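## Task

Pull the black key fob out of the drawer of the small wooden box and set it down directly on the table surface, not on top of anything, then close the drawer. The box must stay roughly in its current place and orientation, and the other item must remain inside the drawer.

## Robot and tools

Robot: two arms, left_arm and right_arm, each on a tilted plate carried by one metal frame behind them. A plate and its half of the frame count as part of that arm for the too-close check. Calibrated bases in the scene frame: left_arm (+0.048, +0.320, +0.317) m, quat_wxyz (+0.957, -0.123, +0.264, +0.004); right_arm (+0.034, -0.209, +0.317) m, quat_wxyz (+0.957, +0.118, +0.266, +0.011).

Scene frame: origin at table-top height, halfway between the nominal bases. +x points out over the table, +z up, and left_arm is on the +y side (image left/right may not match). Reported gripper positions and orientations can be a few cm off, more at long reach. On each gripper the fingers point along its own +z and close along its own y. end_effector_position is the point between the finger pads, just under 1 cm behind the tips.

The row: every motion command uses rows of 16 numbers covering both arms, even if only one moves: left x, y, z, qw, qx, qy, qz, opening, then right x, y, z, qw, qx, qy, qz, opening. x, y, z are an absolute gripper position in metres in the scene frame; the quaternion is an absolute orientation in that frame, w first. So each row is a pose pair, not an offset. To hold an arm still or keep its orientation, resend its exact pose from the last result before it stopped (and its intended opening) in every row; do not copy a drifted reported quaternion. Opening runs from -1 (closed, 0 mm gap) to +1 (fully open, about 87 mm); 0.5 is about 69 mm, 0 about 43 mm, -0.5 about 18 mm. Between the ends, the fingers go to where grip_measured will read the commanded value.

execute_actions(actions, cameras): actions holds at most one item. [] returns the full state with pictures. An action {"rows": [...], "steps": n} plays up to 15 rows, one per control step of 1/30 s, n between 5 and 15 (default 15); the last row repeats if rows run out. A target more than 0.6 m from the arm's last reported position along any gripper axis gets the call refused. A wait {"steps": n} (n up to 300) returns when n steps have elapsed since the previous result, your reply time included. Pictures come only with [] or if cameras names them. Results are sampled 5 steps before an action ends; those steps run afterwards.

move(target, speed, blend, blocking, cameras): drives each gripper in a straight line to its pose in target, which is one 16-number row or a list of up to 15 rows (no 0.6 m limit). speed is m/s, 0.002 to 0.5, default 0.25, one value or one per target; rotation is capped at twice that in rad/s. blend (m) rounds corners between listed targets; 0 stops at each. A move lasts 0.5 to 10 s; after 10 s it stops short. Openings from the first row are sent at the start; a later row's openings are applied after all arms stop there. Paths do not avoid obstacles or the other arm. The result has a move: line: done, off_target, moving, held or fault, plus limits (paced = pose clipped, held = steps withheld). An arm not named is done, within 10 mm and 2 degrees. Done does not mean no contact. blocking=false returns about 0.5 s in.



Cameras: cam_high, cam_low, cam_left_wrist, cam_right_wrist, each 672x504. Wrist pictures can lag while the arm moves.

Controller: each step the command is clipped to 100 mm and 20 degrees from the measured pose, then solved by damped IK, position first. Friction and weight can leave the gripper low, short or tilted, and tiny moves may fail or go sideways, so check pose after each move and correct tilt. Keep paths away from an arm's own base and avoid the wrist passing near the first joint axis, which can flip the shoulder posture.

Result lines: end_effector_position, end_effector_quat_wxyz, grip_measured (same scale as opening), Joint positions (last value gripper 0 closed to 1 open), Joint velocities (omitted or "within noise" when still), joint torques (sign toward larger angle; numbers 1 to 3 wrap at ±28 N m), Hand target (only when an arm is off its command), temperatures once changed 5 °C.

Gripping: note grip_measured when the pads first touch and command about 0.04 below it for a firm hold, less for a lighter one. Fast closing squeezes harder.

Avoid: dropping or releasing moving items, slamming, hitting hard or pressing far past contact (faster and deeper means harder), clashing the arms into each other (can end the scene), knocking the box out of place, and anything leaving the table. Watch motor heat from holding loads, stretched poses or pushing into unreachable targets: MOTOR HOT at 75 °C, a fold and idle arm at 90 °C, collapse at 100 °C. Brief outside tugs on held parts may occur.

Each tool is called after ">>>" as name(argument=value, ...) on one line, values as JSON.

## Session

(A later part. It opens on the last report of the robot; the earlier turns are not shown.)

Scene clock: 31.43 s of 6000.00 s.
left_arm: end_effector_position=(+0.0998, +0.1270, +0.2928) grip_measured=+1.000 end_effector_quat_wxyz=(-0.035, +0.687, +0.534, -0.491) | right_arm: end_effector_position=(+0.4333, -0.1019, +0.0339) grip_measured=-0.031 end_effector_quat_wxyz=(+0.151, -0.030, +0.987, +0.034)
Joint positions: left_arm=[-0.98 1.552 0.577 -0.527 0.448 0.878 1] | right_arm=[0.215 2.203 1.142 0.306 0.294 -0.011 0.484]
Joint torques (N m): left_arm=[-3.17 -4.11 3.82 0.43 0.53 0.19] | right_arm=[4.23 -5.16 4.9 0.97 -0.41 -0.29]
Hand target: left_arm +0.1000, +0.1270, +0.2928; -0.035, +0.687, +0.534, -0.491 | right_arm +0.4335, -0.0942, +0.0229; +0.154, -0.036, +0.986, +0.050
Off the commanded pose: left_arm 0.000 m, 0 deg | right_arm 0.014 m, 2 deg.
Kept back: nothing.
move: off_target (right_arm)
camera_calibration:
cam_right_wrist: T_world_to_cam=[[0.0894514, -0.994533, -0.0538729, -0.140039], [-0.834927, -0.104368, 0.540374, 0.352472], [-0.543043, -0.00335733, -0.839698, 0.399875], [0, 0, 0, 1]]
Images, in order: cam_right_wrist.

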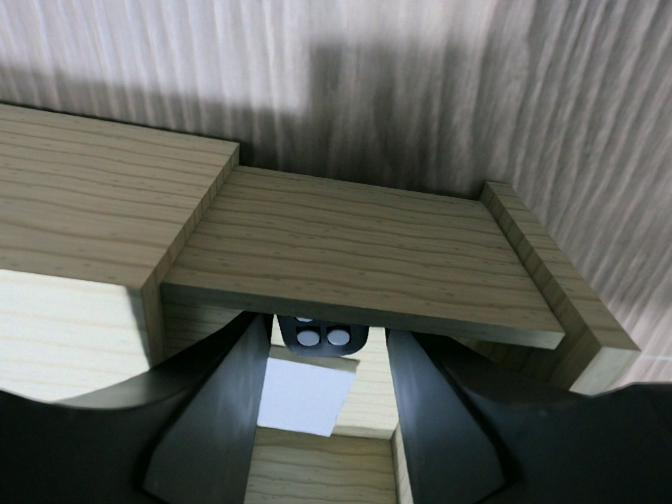

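>>> move(target=[[0.0999, 0.1270, 0.2928, -0.035, 0.687, 0.534, -0.491, 1, 0.434, -0.097, 0.029, 0.1543, -0.0362, 0.9862, 0.0499, -0.15],[0.0999, 0.1270, 0.2928, -0.035, 0.687, 0.534, -0.491, 1, 0.434, -0.097, 0.029, 0.1543, -0.0362, 0.9862, 0.0499, -0.27]], speed=0.03, cameras=["cam_right_wrist"])

>>> zoom_image(camera="cam_right_wrist", region=[200, 160, 500, 400])

Scene clock: 35.60 s of 6000.00 s.
left_arm: end_effector_position=(+0.0998, +0.1270, +0.2928) grip_measured=+1.000 end_effector_quat_wxyz=(-0.035, +0.687, +0.534, -0.491) | right_arm: end_effector_position=(+0.4337, -0.0997, +0.0312) grip_measured=-0.173 end_effector_quat_wxyz=(+0.153, -0.032, +0.987, +0.038)
Joint positions: left_arm=[-0.98 1.552 0.577 -0.527 0.448 0.878 1] | right_arm=[0.214 2.214 1.146 0.317 0.284 -0.016 0.413]
Joint torques (N m): left_arm=[-3.18 -4.1 3.86 0.43 0.54 0.2] | right_arm=[4.1 -8.13 2.93 0.81 -0.32 -0.26]
Hand target: left_arm +0.1000, +0.1270, +0.2928; -0.035, +0.687, +0.534, -0.491 | right_arm +0.4339, -0.0969, +0.0291; +0.154, -0.036, +0.986, +0.050
Off the commanded pose: left_arm 0.000 m, 0 deg | right_arm 0.003 m, 1 deg.
Kept back: nothing.
move: done
camera_calibration:
cam_right_wrist: T_world_to_cam=[[0.0950859, -0.993579, -0.0613104, -0.140196], [-0.83657, -0.113138, 0.536051, 0.354546], [-0.539546, 0.000319473, -0.841956, 0.396745], [0, 0, 0, 1]]
Images, in order: cam_right_wrist.

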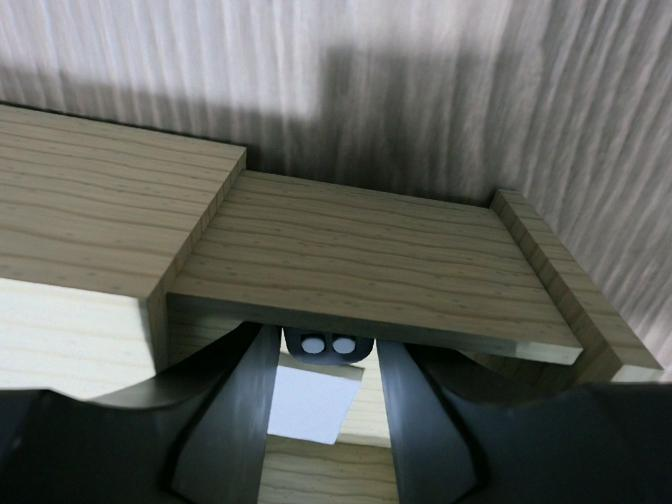

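Scaled by 1.680 from the camera's 672x504 image, which has a finer 960x720 frame.

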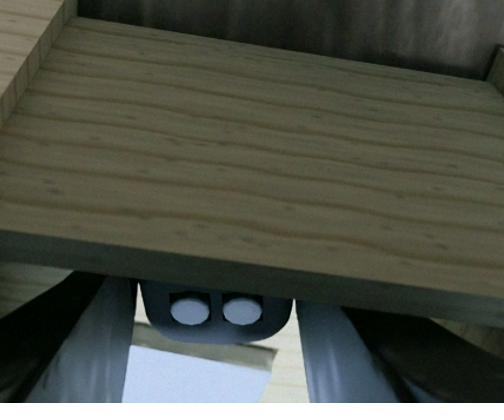

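>>> move(target=[[0.0999, 0.1270, 0.2928, -0.035, 0.687, 0.534, -0.491, 1, 0.436, -0.103, 0.06, 0.1543, -0.0362, 0.9862, 0.0499, -0.26],[0.0999, 0.1270, 0.2928, -0.035, 0.687, 0.534, -0.491, 1, 0.44, -0.115, 0.17, 0.1543, -0.0362, 0.9862, 0.0499, -0.26]], speed=[0.05,0.12], cameras=["cam_right_wrist","cam_low"])

Scene clock: 38.07 s of 6000.00 s.
left_arm: end_effector_position=(+0.0998, +0.1270, +0.2928) grip_measured=+1.000 end_effector_quat_wxyz=(-0.035, +0.687, +0.534, -0.491) | right_arm: end_effector_position=(+0.4346, -0.1156, +0.1570) grip_measured=-0.173 end_effector_quat_wxyz=(+0.142, -0.041, +0.988, +0.049)
Joint positions: left_arm=[-0.98 1.552 0.577 -0.527 0.448 0.878 1] | right_arm=[0.282 1.772 1.037 -0.054 0.308 0.026 0.413]
Joint torques (N m): left_arm=[-3.19 -4.04 3.82 0.43 0.54 0.19] | right_arm=[5.12 -10.86 4.45 0.61 0.04 -0.06]
Hand target: left_arm +0.1000, +0.1270, +0.2928; -0.035, +0.687, +0.534, -0.491 | right_arm +0.4400, -0.1150, +0.1696; +0.154, -0.036, +0.986, +0.050
Off the commanded pose: left_arm 0.000 m, 0 deg | right_arm 0.014 m, 2 deg.
Kept back: nothing.
move: off_target (right_arm)
camera_calibration:
cam_right_wrist: T_world_to_cam=[[0.115163, -0.990046, -0.0809077, -0.153609], [-0.82156, -0.140714, 0.552484, 0.273781], [-0.55837, 0.00284481, -0.829587, 0.509704], [0, 0, 0, 1]]
Images, in order: cam_low, cam_right_wrist.

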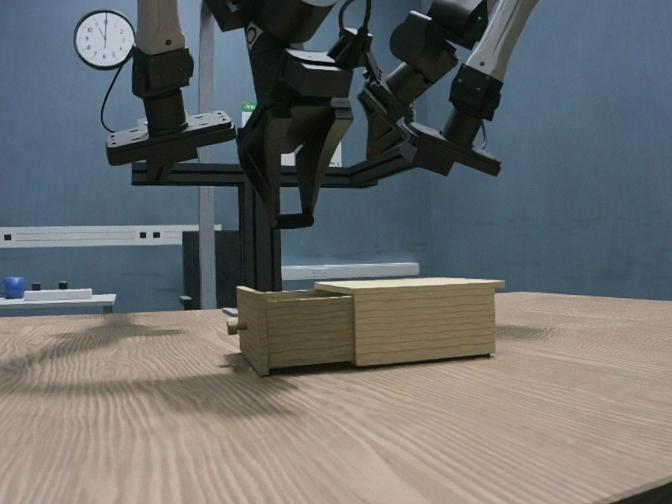

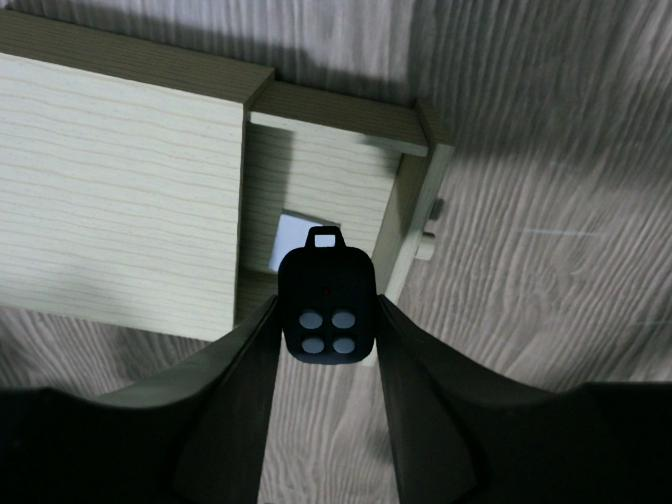

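>>> move(target=[[0.0999, 0.1270, 0.2928, -0.035, 0.687, 0.534, -0.491, 1, 0.43, -0.31, 0.14, 0.1543, -0.0362, 0.9862, 0.0499, -0.26],[0.0999, 0.1270, 0.2928, -0.035, 0.687, 0.534, -0.491, 1, 0.43, -0.33, 0.04, 0.1543, -0.0362, 0.9862, 0.0499, -0.26]], speed=[0.2,0.1], blend=[0.02,0], cameras=["cam_right_wrist","cam_low"])

Scene clock: 41.07 s of 6000.00 s.
left_arm: end_effector_position=(+0.0998, +0.1270, +0.2928) grip_measured=+1.000 end_effector_quat_wxyz=(-0.035, +0.687, +0.534, -0.491) | right_arm: end_effector_position=(+0.4256, -0.3269, +0.0443) grip_measured=-0.173 end_effector_quat_wxyz=(+0.146, -0.033, +0.987, +0.050)
Joint positions: left_arm=[-0.98 1.552 0.577 -0.527 0.448 0.878 1] | right_arm=[-0.358 2.016 1.118 0.154 -0.161 -0.4 0.413]
Joint torques (N m): left_arm=[-3.17 -4.05 3.89 0.43 0.55 0.19] | right_arm=[0.09 -7.5 4.68 0.76 -0.28 -0.26]
Hand target: left_arm +0.1000, +0.1270, +0.2928; -0.035, +0.687, +0.534, -0.491 | right_arm +0.4298, -0.3301, +0.0402; +0.154, -0.036, +0.986, +0.050
Off the commanded pose: left_arm 0.000 m, 0 deg | right_arm 0.007 m, 1 deg.
Kept back: nothing.
move: done
camera_calibration:
cam_right_wrist: T_world_to_cam=[[0.100309, -0.99144, -0.0835746, -0.364861], [-0.828279, -0.12975, 0.545087, 0.305614], [-0.551264, 0.0145459, -0.834204, 0.412823], [0, 0, 0, 1]]
Images, in order: cam_low, cam_right_wrist.

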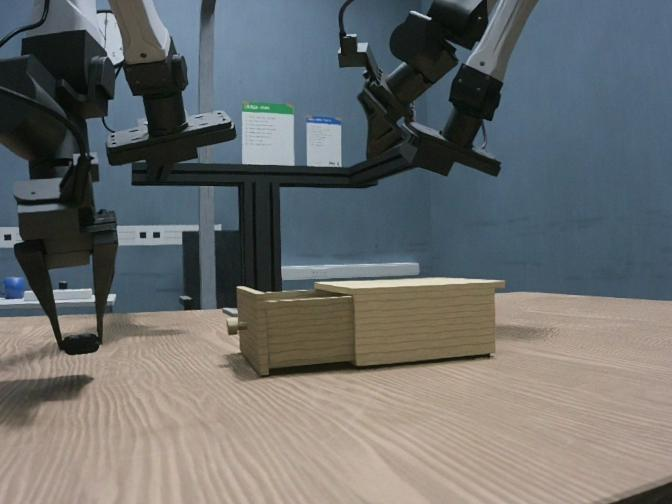

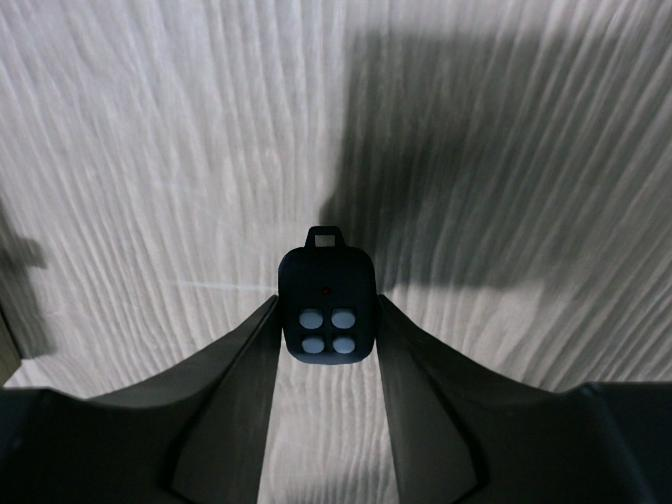

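>>> move(target=[0.0999, 0.1270, 0.2928, -0.035, 0.687, 0.534, -0.491, 1, 0.43, -0.33, 0.014, 0.1543, -0.0362, 0.9862, 0.0499, -0.26], speed=0.04, cameras=["cam_low"])

>>> zoom_image(camera="cam_low", region=[0, 260, 200, 420])

Scene clock: 42.23 s of 6000.00 s.
left_arm: end_effector_position=(+0.0998, +0.1270, +0.2928) grip_measured=+1.000 end_effector_quat_wxyz=(-0.035, +0.687, +0.534, -0.491) | right_arm: end_effector_position=(+0.4258, -0.3256, +0.0190) grip_measured=-0.173 end_effector_quat_wxyz=(+0.146, -0.034, +0.987, +0.051)
Joint positions: left_arm=[-0.98 1.552 0.577 -0.527 0.448 0.878 1] | right_arm=[-0.358 2.11 1.165 0.199 -0.163 -0.402 0.413]
Joint torques (N m): left_arm=[-3.14 -4.07 3.84 0.43 0.54 0.2] | right_arm=[-0.17 -7.46 4.4 0.81 -0.25 -0.28]
Hand target: left_arm +0.1000, +0.1270, +0.2928; -0.035, +0.687, +0.534, -0.491 | right_arm +0.4298, -0.3301, +0.0143; +0.154, -0.036, +0.986, +0.050
Off the commanded pose: left_arm 0.000 m, 0 deg | right_arm 0.008 m, 1 deg.
Kept back: nothing.
move: done
Images, in order: cam_low.

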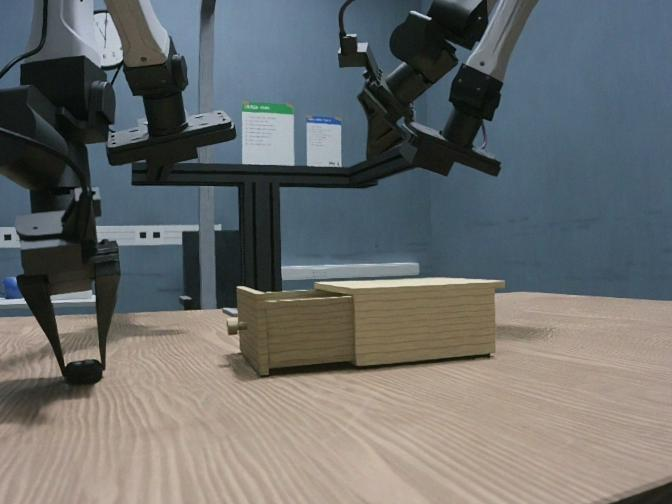

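Scaled by 2.520 from the camera's 672x504 image, which has a finer 960x720 frame.

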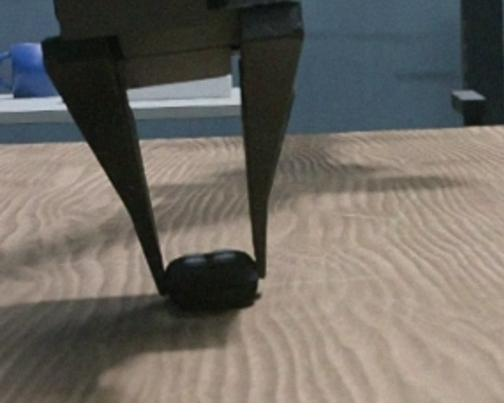

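>>> move(target=[0.0999, 0.1270, 0.2928, -0.035, 0.687, 0.534, -0.491, 1, 0.43, -0.33, 0.003, 0.1543, -0.0362, 0.9862, 0.0499, -0.26], speed=0.03, cameras=["cam_low", "cam_right_wrist"])

>>> zoom_image(camera="cam_low", region=[0, 300, 160, 420])

Scene clock: 43.17 s of 6000.00 s.
left_arm: end_effector_position=(+0.0998, +0.1270, +0.2928) grip_measured=+1.000 end_effector_quat_wxyz=(-0.035, +0.687, +0.534, -0.491) | right_arm: end_effector_position=(+0.4266, -0.3258, +0.0177) grip_measured=-0.173 end_effector_quat_wxyz=(+0.144, -0.034, +0.988, +0.053)
Joint positions: left_arm=[-0.98 1.552 0.577 -0.527 0.448 0.878 1] | right_arm=[-0.36 2.117 1.178 0.187 -0.167 -0.402 0.413]
Joint torques (N m): left_arm=[-3.18 -4.08 3.82 0.42 0.53 0.19] | right_arm=[-0.24 -5.27 5.23 1.11 -0.24 -0.27]
Hand target: left_arm +0.1000, +0.1270, +0.2928; -0.035, +0.687, +0.534, -0.491 | right_arm +0.4293, -0.3298, +0.0040; +0.154, -0.036, +0.986, +0.050
Off the commanded pose: left_arm 0.000 m, 0 deg | right_arm 0.016 m, 1 deg.
Kept back: nothing.
move: off_target (right_arm)
camera_calibration:
cam_right_wrist: T_world_to_cam=[[0.102304, -0.990591, -0.0909032, -0.366512], [-0.824874, -0.135553, 0.548824, 0.317742], [-0.555983, 0.0188368, -0.83098, 0.394506], [0, 0, 0, 1]]
Images, in order: cam_low, cam_right_wrist.

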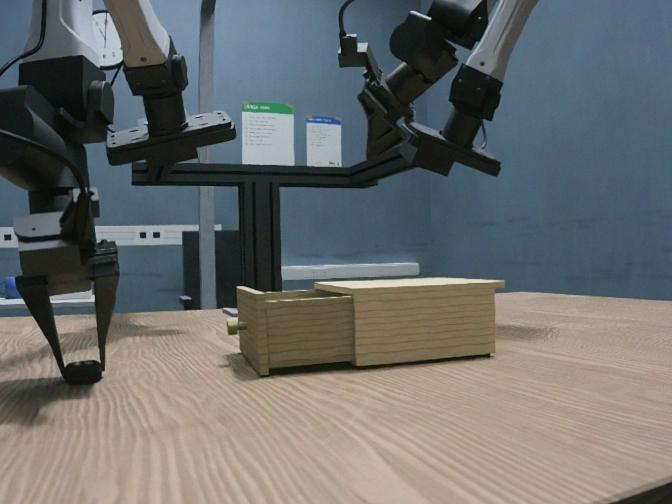

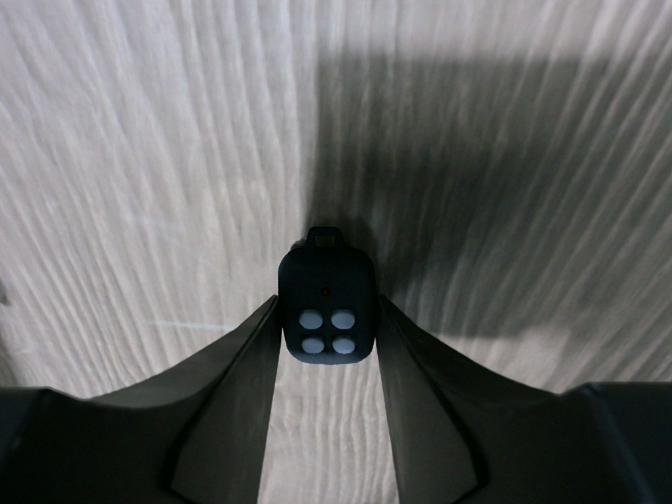

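Scaled by 3.150 from the camera's 672x504 image, which has a finer 960x720 frame.

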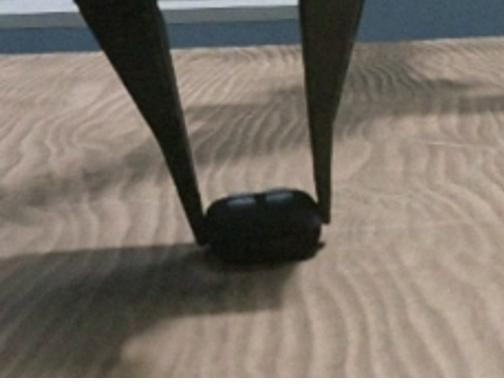

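>>> move(target=[[0.0999, 0.1270, 0.2928, -0.035, 0.687, 0.534, -0.491, 1, 0.428, -0.328, 0.011, 0.146, -0.034, 0.987, 0.052, -0.17],[0.0999, 0.1270, 0.2928, -0.035, 0.687, 0.534, -0.491, 1, 0.428, -0.328, 0.011, 0.146, -0.034, 0.987, 0.052, 0.05]], speed=0.03, cameras=["cam_right_wrist", "cam_low"])

Scene clock: 45.30 s of 6000.00 s.
left_arm: end_effector_position=(+0.0998, +0.1270, +0.2928) grip_measured=+1.000 end_effector_quat_wxyz=(-0.035, +0.687, +0.534, -0.491) | right_arm: end_effector_position=(+0.4278, -0.3255, +0.0179) grip_measured=+0.050 end_effector_quat_wxyz=(+0.145, -0.034, +0.987, +0.055)
Joint positions: left_arm=[-0.98 1.552 0.577 -0.527 0.448 0.878 1] | right_arm=[-0.36 2.117 1.181 0.185 -0.171 -0.402 0.525]
Joint torques (N m): left_arm=[-3.14 -4.1 3.82 0.43 0.53 0.19] | right_arm=[0.27 -7.12 4.36 0.75 -0.14 -0.22]
Motor temperatures (°C): left_arm=[27 37 39 30 25 28 24] | right_arm=[26 37 32 32 28 29 29]
Heat: left arm: 39 °C; right arm: 37 °C.
Hand target: left_arm +0.1000, +0.1270, +0.2928; -0.035, +0.687, +0.534, -0.491 | right_arm +0.4278, -0.3280, +0.0112; +0.146, -0.034, +0.987, +0.052
Off the commanded pose: left_arm 0.000 m, 0 deg | right_arm 0.007 m, 0 deg.
Kept back: nothing.
move: done
camera_calibration:
cam_right_wrist: T_world_to_cam=[[0.102487, -0.990243, -0.0944183, -0.366282], [-0.826229, -0.137598, 0.546271, 0.318596], [-0.553933, 0.0220256, -0.83227, 0.395545], [0, 0, 0, 1]]
Images, in order: cam_low, cam_right_wrist.

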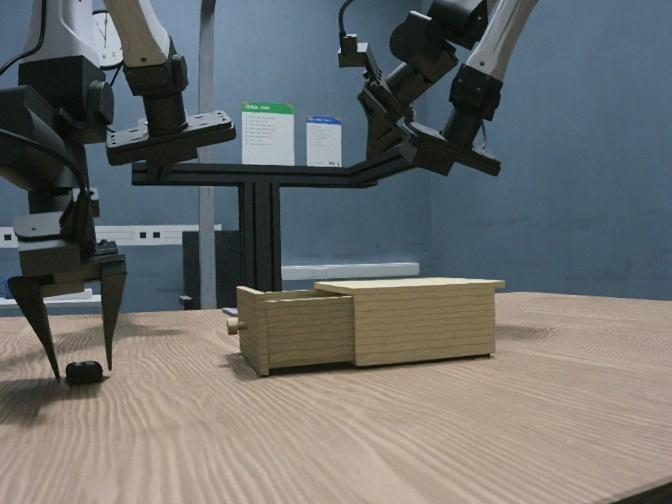

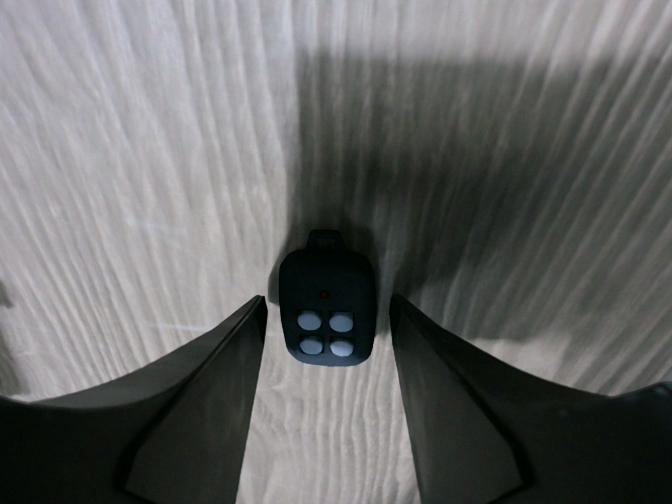

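>>> move(target=[[0.0999, 0.1270, 0.2928, -0.035, 0.687, 0.534, -0.491, 1, 0.431, -0.327, 0.05, 0.146, -0.034, 0.987, 0.052, 0.05],[0.0999, 0.1270, 0.2928, -0.035, 0.687, 0.534, -0.491, 1, 0.433, -0.315, 0.13, 0.158, 0.041, 0.9845, 0.0641, 0.05],[0.0999, 0.1270, 0.2928, -0.035, 0.687, 0.534, -0.491, 1, 0.415, -0.215, 0.13, 0.158, 0.041, 0.9845, 0.0641, -1]], speed=[0.06,0.15,0.15], blend=[0.01,0.03,0], cameras=["cam_right_wrist", "cam_low", "cam_high"])

>>> zoom_image(camera="cam_high", region=[250, 250, 450, 400])

Scene clock: 49.17 s of 6000.00 s.
left_arm: end_effector_position=(+0.0998, +0.1270, +0.2928) grip_measured=+1.000 end_effector_quat_wxyz=(-0.035, +0.687, +0.534, -0.491) | right_arm: end_effector_position=(+0.4026, -0.2120, +0.1183) grip_measured=-0.973 end_effector_quat_wxyz=(+0.134, +0.035, +0.988, +0.069)
Joint positions: left_arm=[-0.98 1.552 0.577 -0.527 0.448 0.878 1] | right_arm=[-0.054 1.727 0.855 0.118 0.048 -0.053 0.013]
Joint torques (N m): left_arm=[-3.17 -4.04 3.82 0.43 0.54 0.19] | right_arm=[2.61 -10.66 3.1 0.83 -0.01 -0.05]
Hand target: left_arm +0.1000, +0.1270, +0.2928; -0.035, +0.687, +0.534, -0.491 | right_arm +0.4149, -0.2149, +0.1298; +0.158, +0.041, +0.984, +0.064
Off the commanded pose: left_arm 0.000 m, 0 deg | right_arm 0.017 m, 3 deg.
Kept back: nothing.
move: off_target (right_arm); target 3's new opening was sent with right_arm's hand 0.018 m and 3 deg from that target
camera_calibration:
cam_right_wrist: T_world_to_cam=[[-0.0296504, -0.989446, -0.141838, -0.182852], [-0.821436, -0.056732, 0.567472, 0.271235], [-0.56953, 0.133336, -0.811084, 0.490009], [0, 0, 0, 1]]
Images, in order: cam_high, cam_low, cam_right_wrist.

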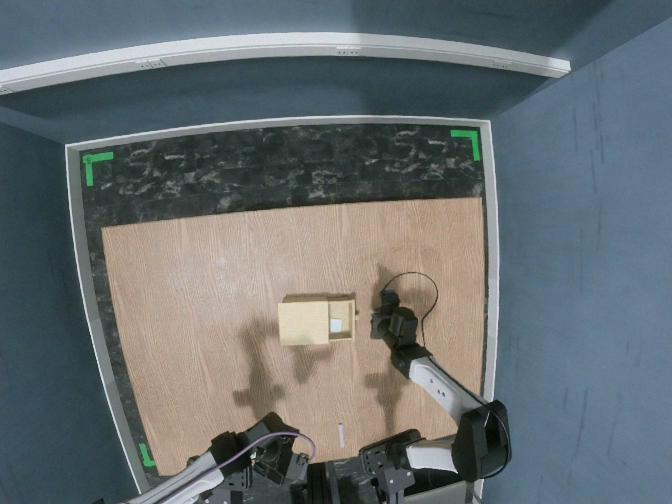

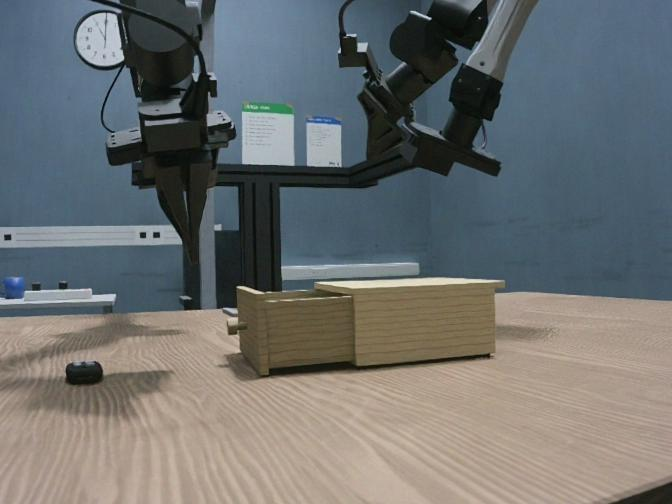

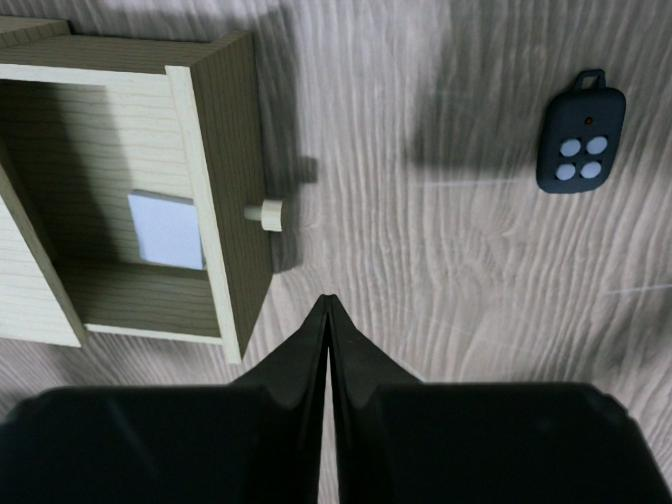

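Scaled by 2.520 from the camera's 672x504 image, which has a finer 960x720 frame.

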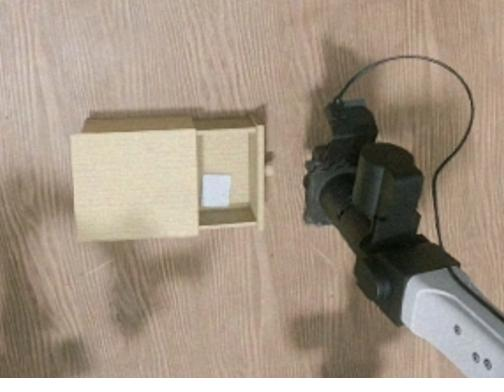

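>>> move(target=[0.0999, 0.1270, 0.2928, -0.035, 0.687, 0.534, -0.491, 1, 0.409, -0.208, 0.040, 0.158, 0.041, 0.9845, 0.0641, -1], speed=0.12, cameras=["cam_right_wrist", "cam_low"])

Scene clock: 51.20 s of 6000.00 s.
left_arm: end_effector_position=(+0.0998, +0.1270, +0.2928) grip_measured=+1.000 end_effector_quat_wxyz=(-0.035, +0.687, +0.534, -0.491) | right_arm: end_effector_position=(+0.4062, -0.2057, +0.0448) grip_measured=-0.973 end_effector_quat_wxyz=(+0.153, +0.042, +0.985, +0.063)
Joint positions: left_arm=[-0.98 1.552 0.577 -0.527 0.448 0.878 1] | right_arm=[-0.074 2.023 0.913 0.398 0.042 -0.058 0.013]
Joint torques (N m): left_arm=[-3.23 -4.1 3.82 0.43 0.54 0.19] | right_arm=[1.43 -6.49 3.23 0.9 -0.18 -0.26]
Hand target: left_arm +0.1000, +0.1270, +0.2928; -0.035, +0.687, +0.534, -0.491 | right_arm +0.4090, -0.2081, +0.0402; +0.158, +0.041, +0.985, +0.064
Off the commanded pose: left_arm 0.000 m, 0 deg | right_arm 0.006 m, 1 deg.
Kept back: nothing.
move: done
camera_calibration:
cam_right_wrist: T_world_to_cam=[[-0.0436366, -0.990196, -0.132695, -0.181774], [-0.843192, -0.034736, 0.536489, 0.331011], [-0.535839, 0.135298, -0.83341, 0.419258], [0, 0, 0, 1]]
Images, in order: cam_low, cam_right_wrist.

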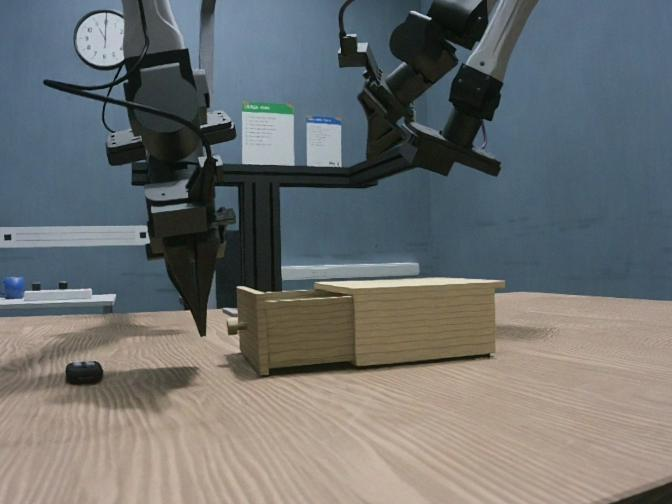

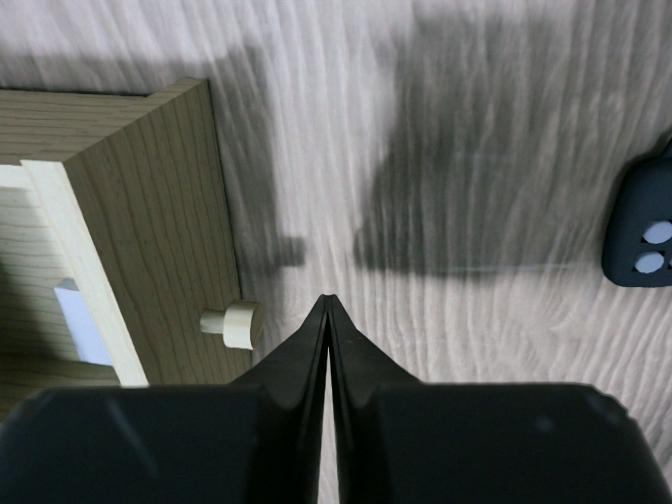

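>>> move(target=[[0.0999, 0.1270, 0.2928, -0.035, 0.687, 0.534, -0.491, 1, 0.404, -0.200, 0.031, 0.158, 0.041, 0.9845, 0.0641, -1],[0.0999, 0.1270, 0.2928, -0.035, 0.687, 0.534, -0.491, 1, 0.406, -0.150, 0.031, 0.158, 0.041, 0.9845, 0.0641, -1]], speed=0.05, cameras=["cam_right_wrist", "cam_low", "cam_high"])

Scene clock: 53.27 s of 6000.00 s.
left_arm: end_effector_position=(+0.0998, +0.1270, +0.2928) grip_measured=+1.000 end_effector_quat_wxyz=(-0.035, +0.687, +0.534, -0.491) | right_arm: end_effector_position=(+0.4008, -0.1756, +0.0331) grip_measured=-0.973 end_effector_quat_wxyz=(+0.150, +0.042, +0.987, +0.028)
Joint positions: left_arm=[-0.98 1.552 0.577 -0.527 0.448 0.878 1] | right_arm=[0.035 2.099 0.925 0.451 0.195 0.004 0.013]
Joint torques (N m): left_arm=[-3.23 -4.11 3.85 0.42 0.54 0.2] | right_arm=[6.12 -6.01 3.22 0.93 -0.52 0.15]
Hand target: left_arm +0.1000, +0.1270, +0.2928; -0.035, +0.687, +0.534, -0.491 | right_arm +0.4052, -0.1506, +0.0324; +0.157, +0.041, +0.985, +0.064
Off the commanded pose: left_arm 0.000 m, 0 deg | right_arm 0.026 m, 4 deg.
Kept back: nothing.
move: off_target (right_arm)
camera_calibration:
cam_right_wrist: T_world_to_cam=[[-0.0540768, -0.996545, -0.0630366, -0.153022], [-0.838187, 0.0109924, 0.545271, 0.339508], [-0.542695, 0.082323, -0.835886, 0.396102], [0, 0, 0, 1]]
Images, in order: cam_high, cam_low, cam_right_wrist.

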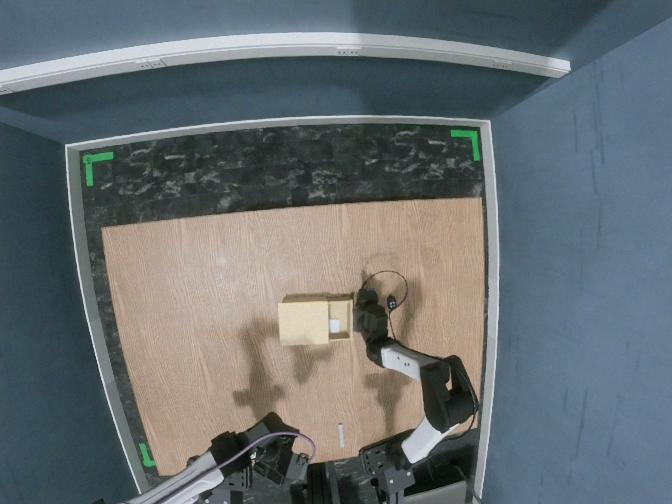

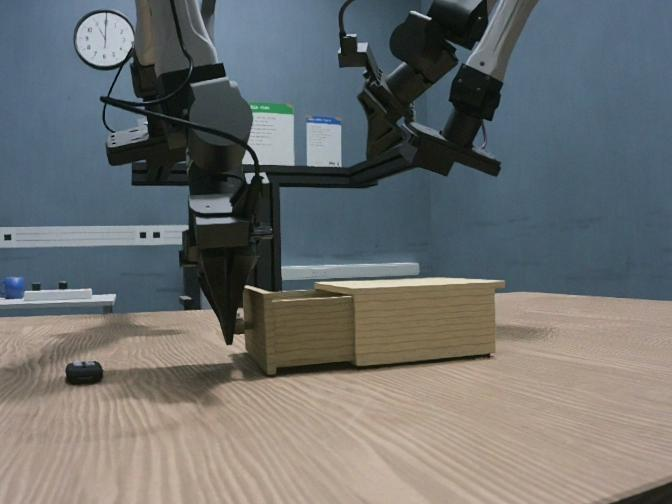

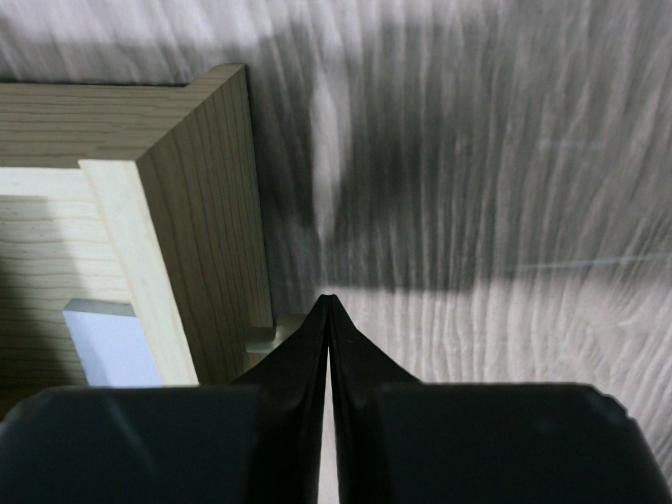

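>>> move(target=[0.0999, 0.1270, 0.2928, -0.035, 0.687, 0.534, -0.491, 1, 0.408, -0.105, 0.031, 0.158, 0.041, 0.9845, 0.0641, -1], speed=0.05, cameras=["cam_right_wrist", "cam_low"])

Scene clock: 54.70 s of 6000.00 s.
left_arm: end_effector_position=(+0.0998, +0.1270, +0.2928) grip_measured=+1.000 end_effector_quat_wxyz=(-0.035, +0.687, +0.534, -0.491) | right_arm: end_effector_position=(+0.4034, -0.1360, +0.0319) grip_measured=-0.974 end_effector_quat_wxyz=(+0.152, +0.043, +0.987, +0.020)
Joint positions: left_arm=[-0.98 1.552 0.577 -0.527 0.448 0.878 1] | right_arm=[0.146 2.152 0.971 0.443 0.293 0.078 0.013]
Joint torques (N m): left_arm=[-3.18 -4.07 3.85 0.44 0.54 0.2] | right_arm=[7.45 -6.24 3.73 0.87 -0.6 0.2]
Hand target: left_arm +0.1000, +0.1270, +0.2928; -0.035, +0.687, +0.534, -0.491 | right_arm +0.4068, -0.1059, +0.0328; +0.157, +0.041, +0.985, +0.064
Off the commanded pose: left_arm 0.000 m, 0 deg | right_arm 0.031 m, 5 deg.
Kept back: nothing.
move: off_target (right_arm)
camera_calibration:
cam_right_wrist: T_world_to_cam=[[-0.058053, -0.99716, -0.0479676, -0.112439], [-0.839395, 0.0227454, 0.543045, 0.344076], [-0.540412, 0.0717892, -0.838332, 0.390948], [0, 0, 0, 1]]
Images, in order: cam_low, cam_right_wrist.

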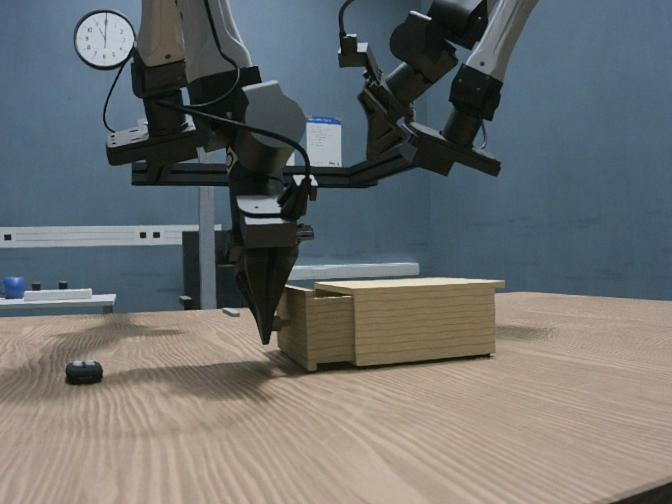

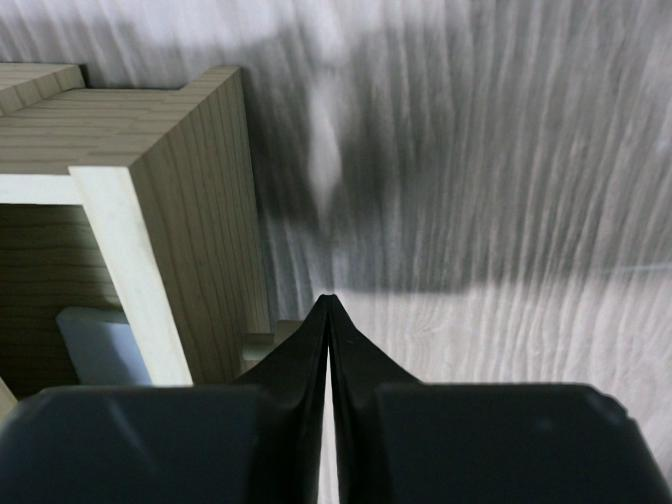

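>>> move(target=[0.0999, 0.1270, 0.2928, -0.035, 0.687, 0.534, -0.491, 1, 0.411, -0.073, 0.031, 0.158, 0.041, 0.9845, 0.0641, -1], speed=0.05, cameras=["cam_right_wrist", "cam_low"])

Scene clock: 56.00 s of 6000.00 s.
left_arm: end_effector_position=(+0.0998, +0.1270, +0.2928) grip_measured=+1.000 end_effector_quat_wxyz=(-0.035, +0.687, +0.534, -0.491) | right_arm: end_effector_position=(+0.4098, -0.0994, +0.0316) grip_measured=-0.974 end_effector_quat_wxyz=(+0.156, +0.042, +0.986, +0.027)
Joint positions: left_arm=[-0.98 1.552 0.577 -0.527 0.448 0.878 1] | right_arm=[0.23 2.201 1.035 0.421 0.342 0.136 0.013]
Joint torques (N m): left_arm=[-3.18 -4.08 3.82 0.44 0.55 0.19] | right_arm=[7.47 -6.49 3.93 0.81 -0.5 0.17]
Hand target: left_arm +0.1000, +0.1270, +0.2928; -0.035, +0.687, +0.534, -0.491 | right_arm +0.4103, -0.0737, +0.0323; +0.158, +0.041, +0.985, +0.064
Off the commanded pose: left_arm 0.000 m, 0 deg | right_arm 0.026 m, 4 deg.
Kept back: nothing.
move: off_target (right_arm)
camera_calibration:
cam_right_wrist: T_world_to_cam=[[-0.0551791, -0.99654, -0.06216, -0.0762248], [-0.844877, 0.0134232, 0.534793, 0.350382], [-0.532108, 0.082027, -0.842694, 0.389295], [0, 0, 0, 1]]
Images, in order: cam_low, cam_right_wrist.

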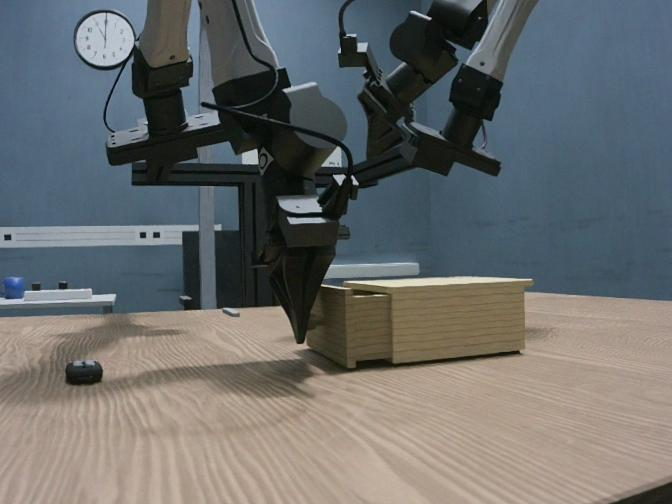

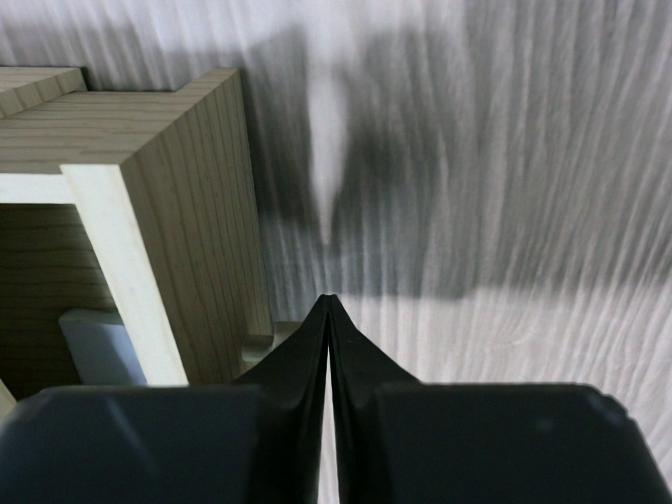

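>>> execute_actions(actions=[], cameras=["all"])

>>> zoom_image(camera="cam_high", region=[240, 250, 440, 400])

>>> zoom_image(camera="cam_low", region=[280, 250, 560, 390])

Scene clock: 57.13 s of 6000.00 s.
left_arm: end_effector_position=(+0.0998, +0.1270, +0.2928) grip_measured=+1.000 end_effector_quat_wxyz=(-0.035, +0.687, +0.534, -0.491) | right_arm: end_effector_position=(+0.4097, -0.0994, +0.0316) grip_measured=-0.974 end_effector_quat_wxyz=(+0.156, +0.043, +0.986, +0.027)
Joint positions: left_arm=[-0.98 1.552 0.577 -0.527 0.448 0.878 1] | right_arm=[0.23 2.201 1.035 0.421 0.342 0.137 0.013]
Joint velocities: within noise
Joint torques (N m): left_arm=[-3.17 -4.05 3.85 0.44 0.55 0.18] | right_arm=[7.49 -6.45 3.78 0.82 -0.52 0.14]
Motor temperatures (°C): left_arm=[27 37 39 30 25 27 23] | right_arm=[26 37 31 32 28 29 29]
Heat: left arm: 39 °C; right arm: 37 °C.
Hand target: left_arm +0.1000, +0.1270, +0.2928; -0.035, +0.687, +0.534, -0.491 | right_arm +0.4102, -0.0737, +0.0323; +0.157, +0.041, +0.985, +0.064
Off the commanded pose: left_arm 0.000 m, 0 deg | right_arm 0.026 m, 4 deg.
Steps of this call (1-34: nothing new was sent). Readings (end_effector_position of left_arm | right_arm):
1: (+0.0998, +0.1270, +0.2928) | (+0.4098, -0.0994, +0.0316)
2: (+0.0998, +0.1270, +0.2928) | (+0.4098, -0.0994, +0.0316)
4: (+0.0998, +0.1270, +0.2928) | (+0.4098, -0.0994, +0.0316)
8: (+0.0998, +0.1270, +0.2928) | (+0.4097, -0.0994, +0.0316)
34: the state above
camera_calibration:
cam_right_wrist: T_world_to_cam=[[-0.0557953, -0.996496, -0.062316, -0.075947], [-0.844663, 0.0138302, 0.53512, 0.350255], [-0.532383, 0.0824932, -0.842474, 0.389387], [0, 0, 0, 1]] pos_world=[0.498914, -0.112647, 0.135888]

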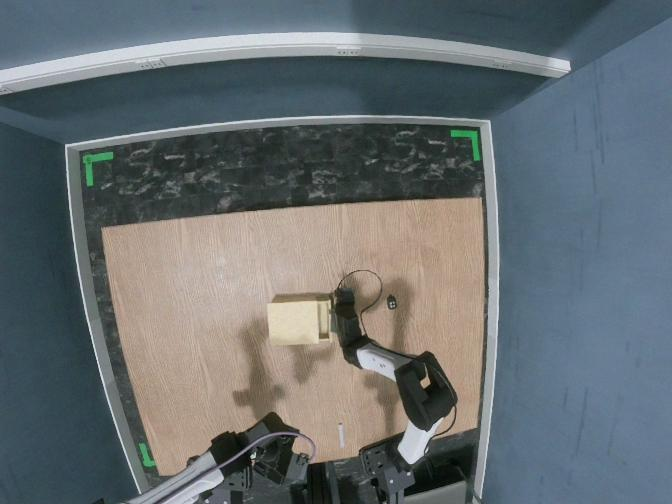

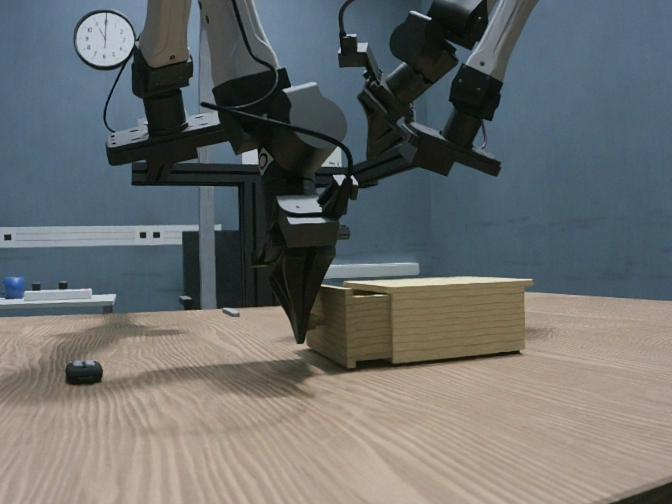

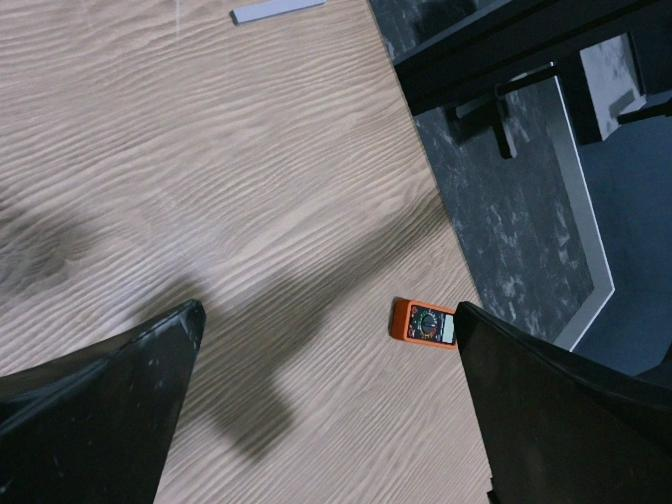

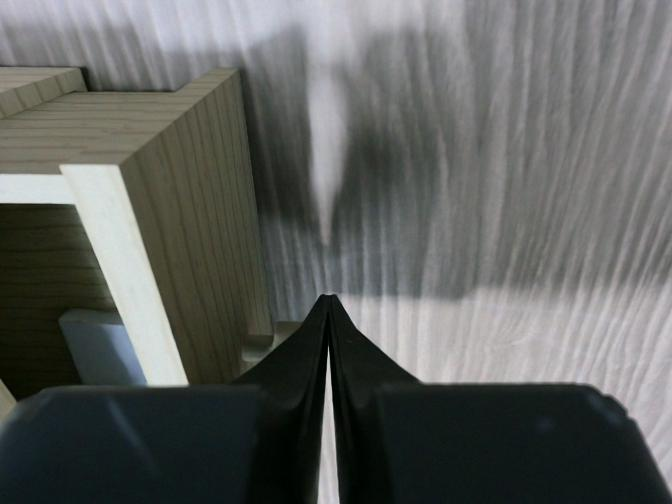

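Scaled by 2.520 from the camera's 672x504 image, which has a finer 960x720 frame.

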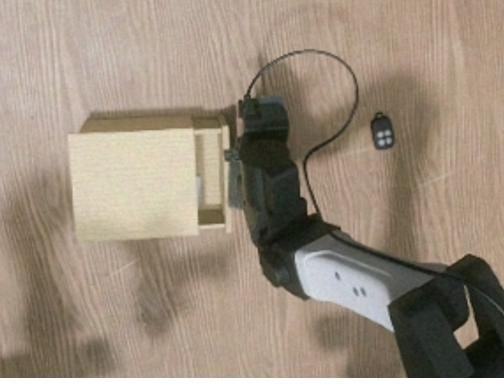

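Scaled by 1.800 from the camera's 672x504 image, which has a finer 960x720 frame.

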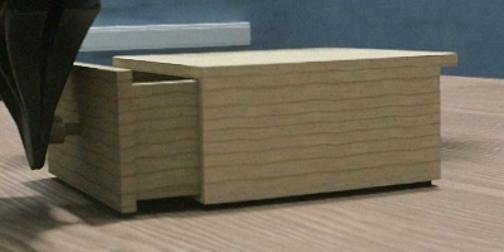

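>>> move(target=[[0.25, 0.22, 0.25, -0.035, 0.687, 0.534, -0.491, -1, 0.411, -0.073, 0.031, 0.158, 0.041, 0.9845, 0.0641, -1],[0.42, 0.23, 0.16, 0.1538, 0.0192, 0.9852, -0.0736, -1, 0.411, -0.073, 0.031, 0.158, 0.041, 0.9845, 0.0641, -1]], speed=0.25, blend=[0.04,0])

Scene clock: 63.00 s of 6000.00 s.
left_arm: end_effector_position=(+0.4152, +0.2317, +0.1620) grip_measured=-0.993 end_effector_quat_wxyz=(+0.150, +0.024, +0.985, -0.080) | right_arm: end_effector_position=(+0.4096, -0.0994, +0.0316) grip_measured=-0.974 end_effector_quat_wxyz=(+0.156, +0.043, +0.986, +0.027)
Joint positions: left_arm=[-0.293 1.68 0.852 0.056 -0.252 -0.042 0.003] | right_arm=[0.23 2.201 1.035 0.42 0.342 0.137 0.013]
Joint torques (N m): left_arm=[-3.71 -6.63 5.2 1.34 -0.07 0.1] | right_arm=[7.43 -6.48 3.89 0.82 -0.52 0.14]
Hand target: left_arm +0.4199, +0.2300, +0.1601; +0.154, +0.019, +0.985, -0.074 | right_arm +0.4101, -0.0737, +0.0323; +0.157, +0.041, +0.985, +0.064
Off the commanded pose: left_arm 0.005 m, 1 deg | right_arm 0.026 m, 4 deg.
Kept back: nothing.
move: off_target (right_arm)
camera_calibration:
cam_left_wrist: T_world_to_cam=[[-0.0695191, -0.987989, 0.138004, 0.233433], [-0.849313, 0.131185, 0.511329, 0.264046], [-0.523292, -0.0816615, -0.848232, 0.514442], [0, 0, 0, 1]]
cam_right_wrist: T_world_to_cam=[[-0.0556875, -0.996507, -0.0622374, -0.0760106], [-0.844475, 0.0137517, 0.535418, 0.350092], [-0.532692, 0.0823741, -0.842291, 0.389436], [0, 0, 0, 1]]

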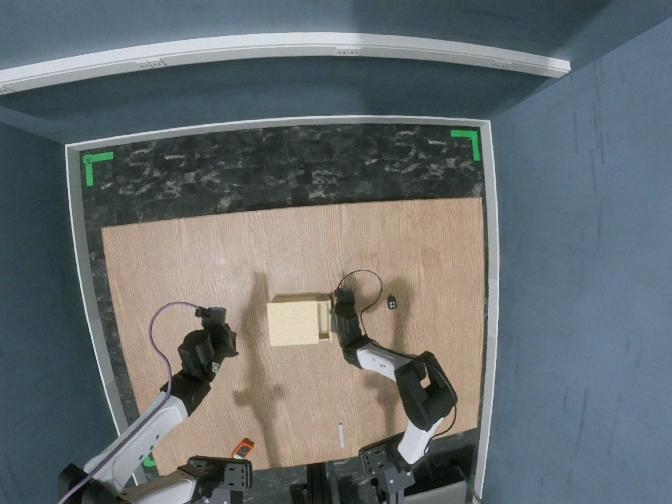

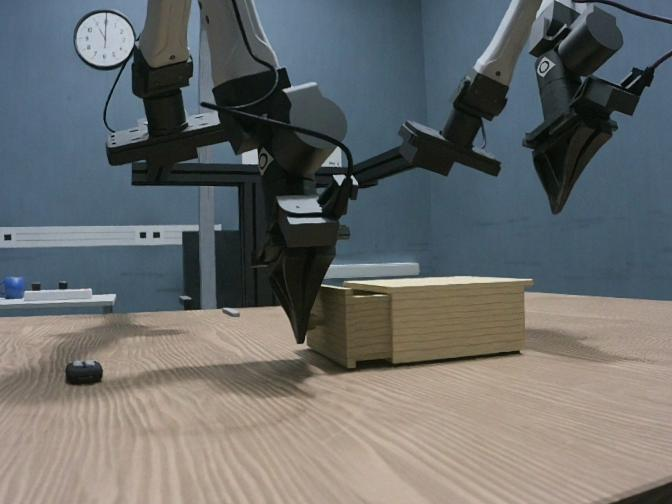

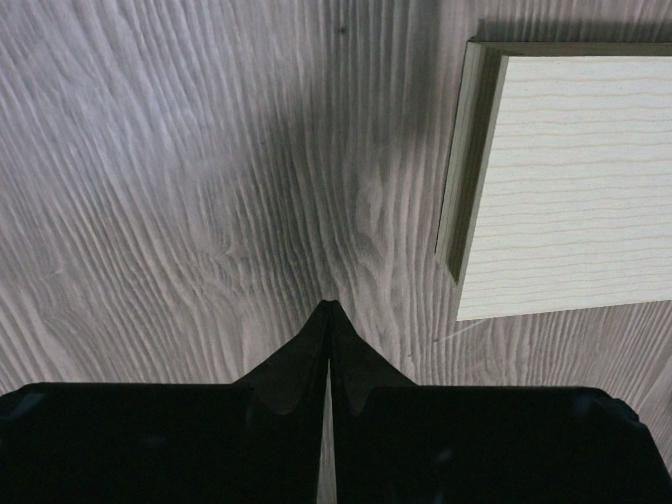

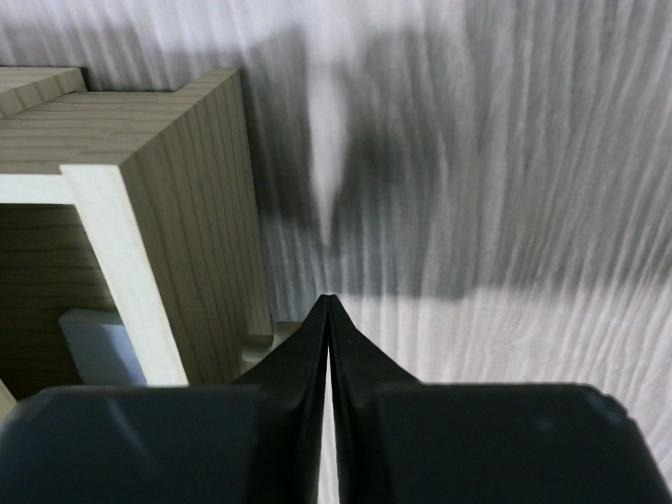

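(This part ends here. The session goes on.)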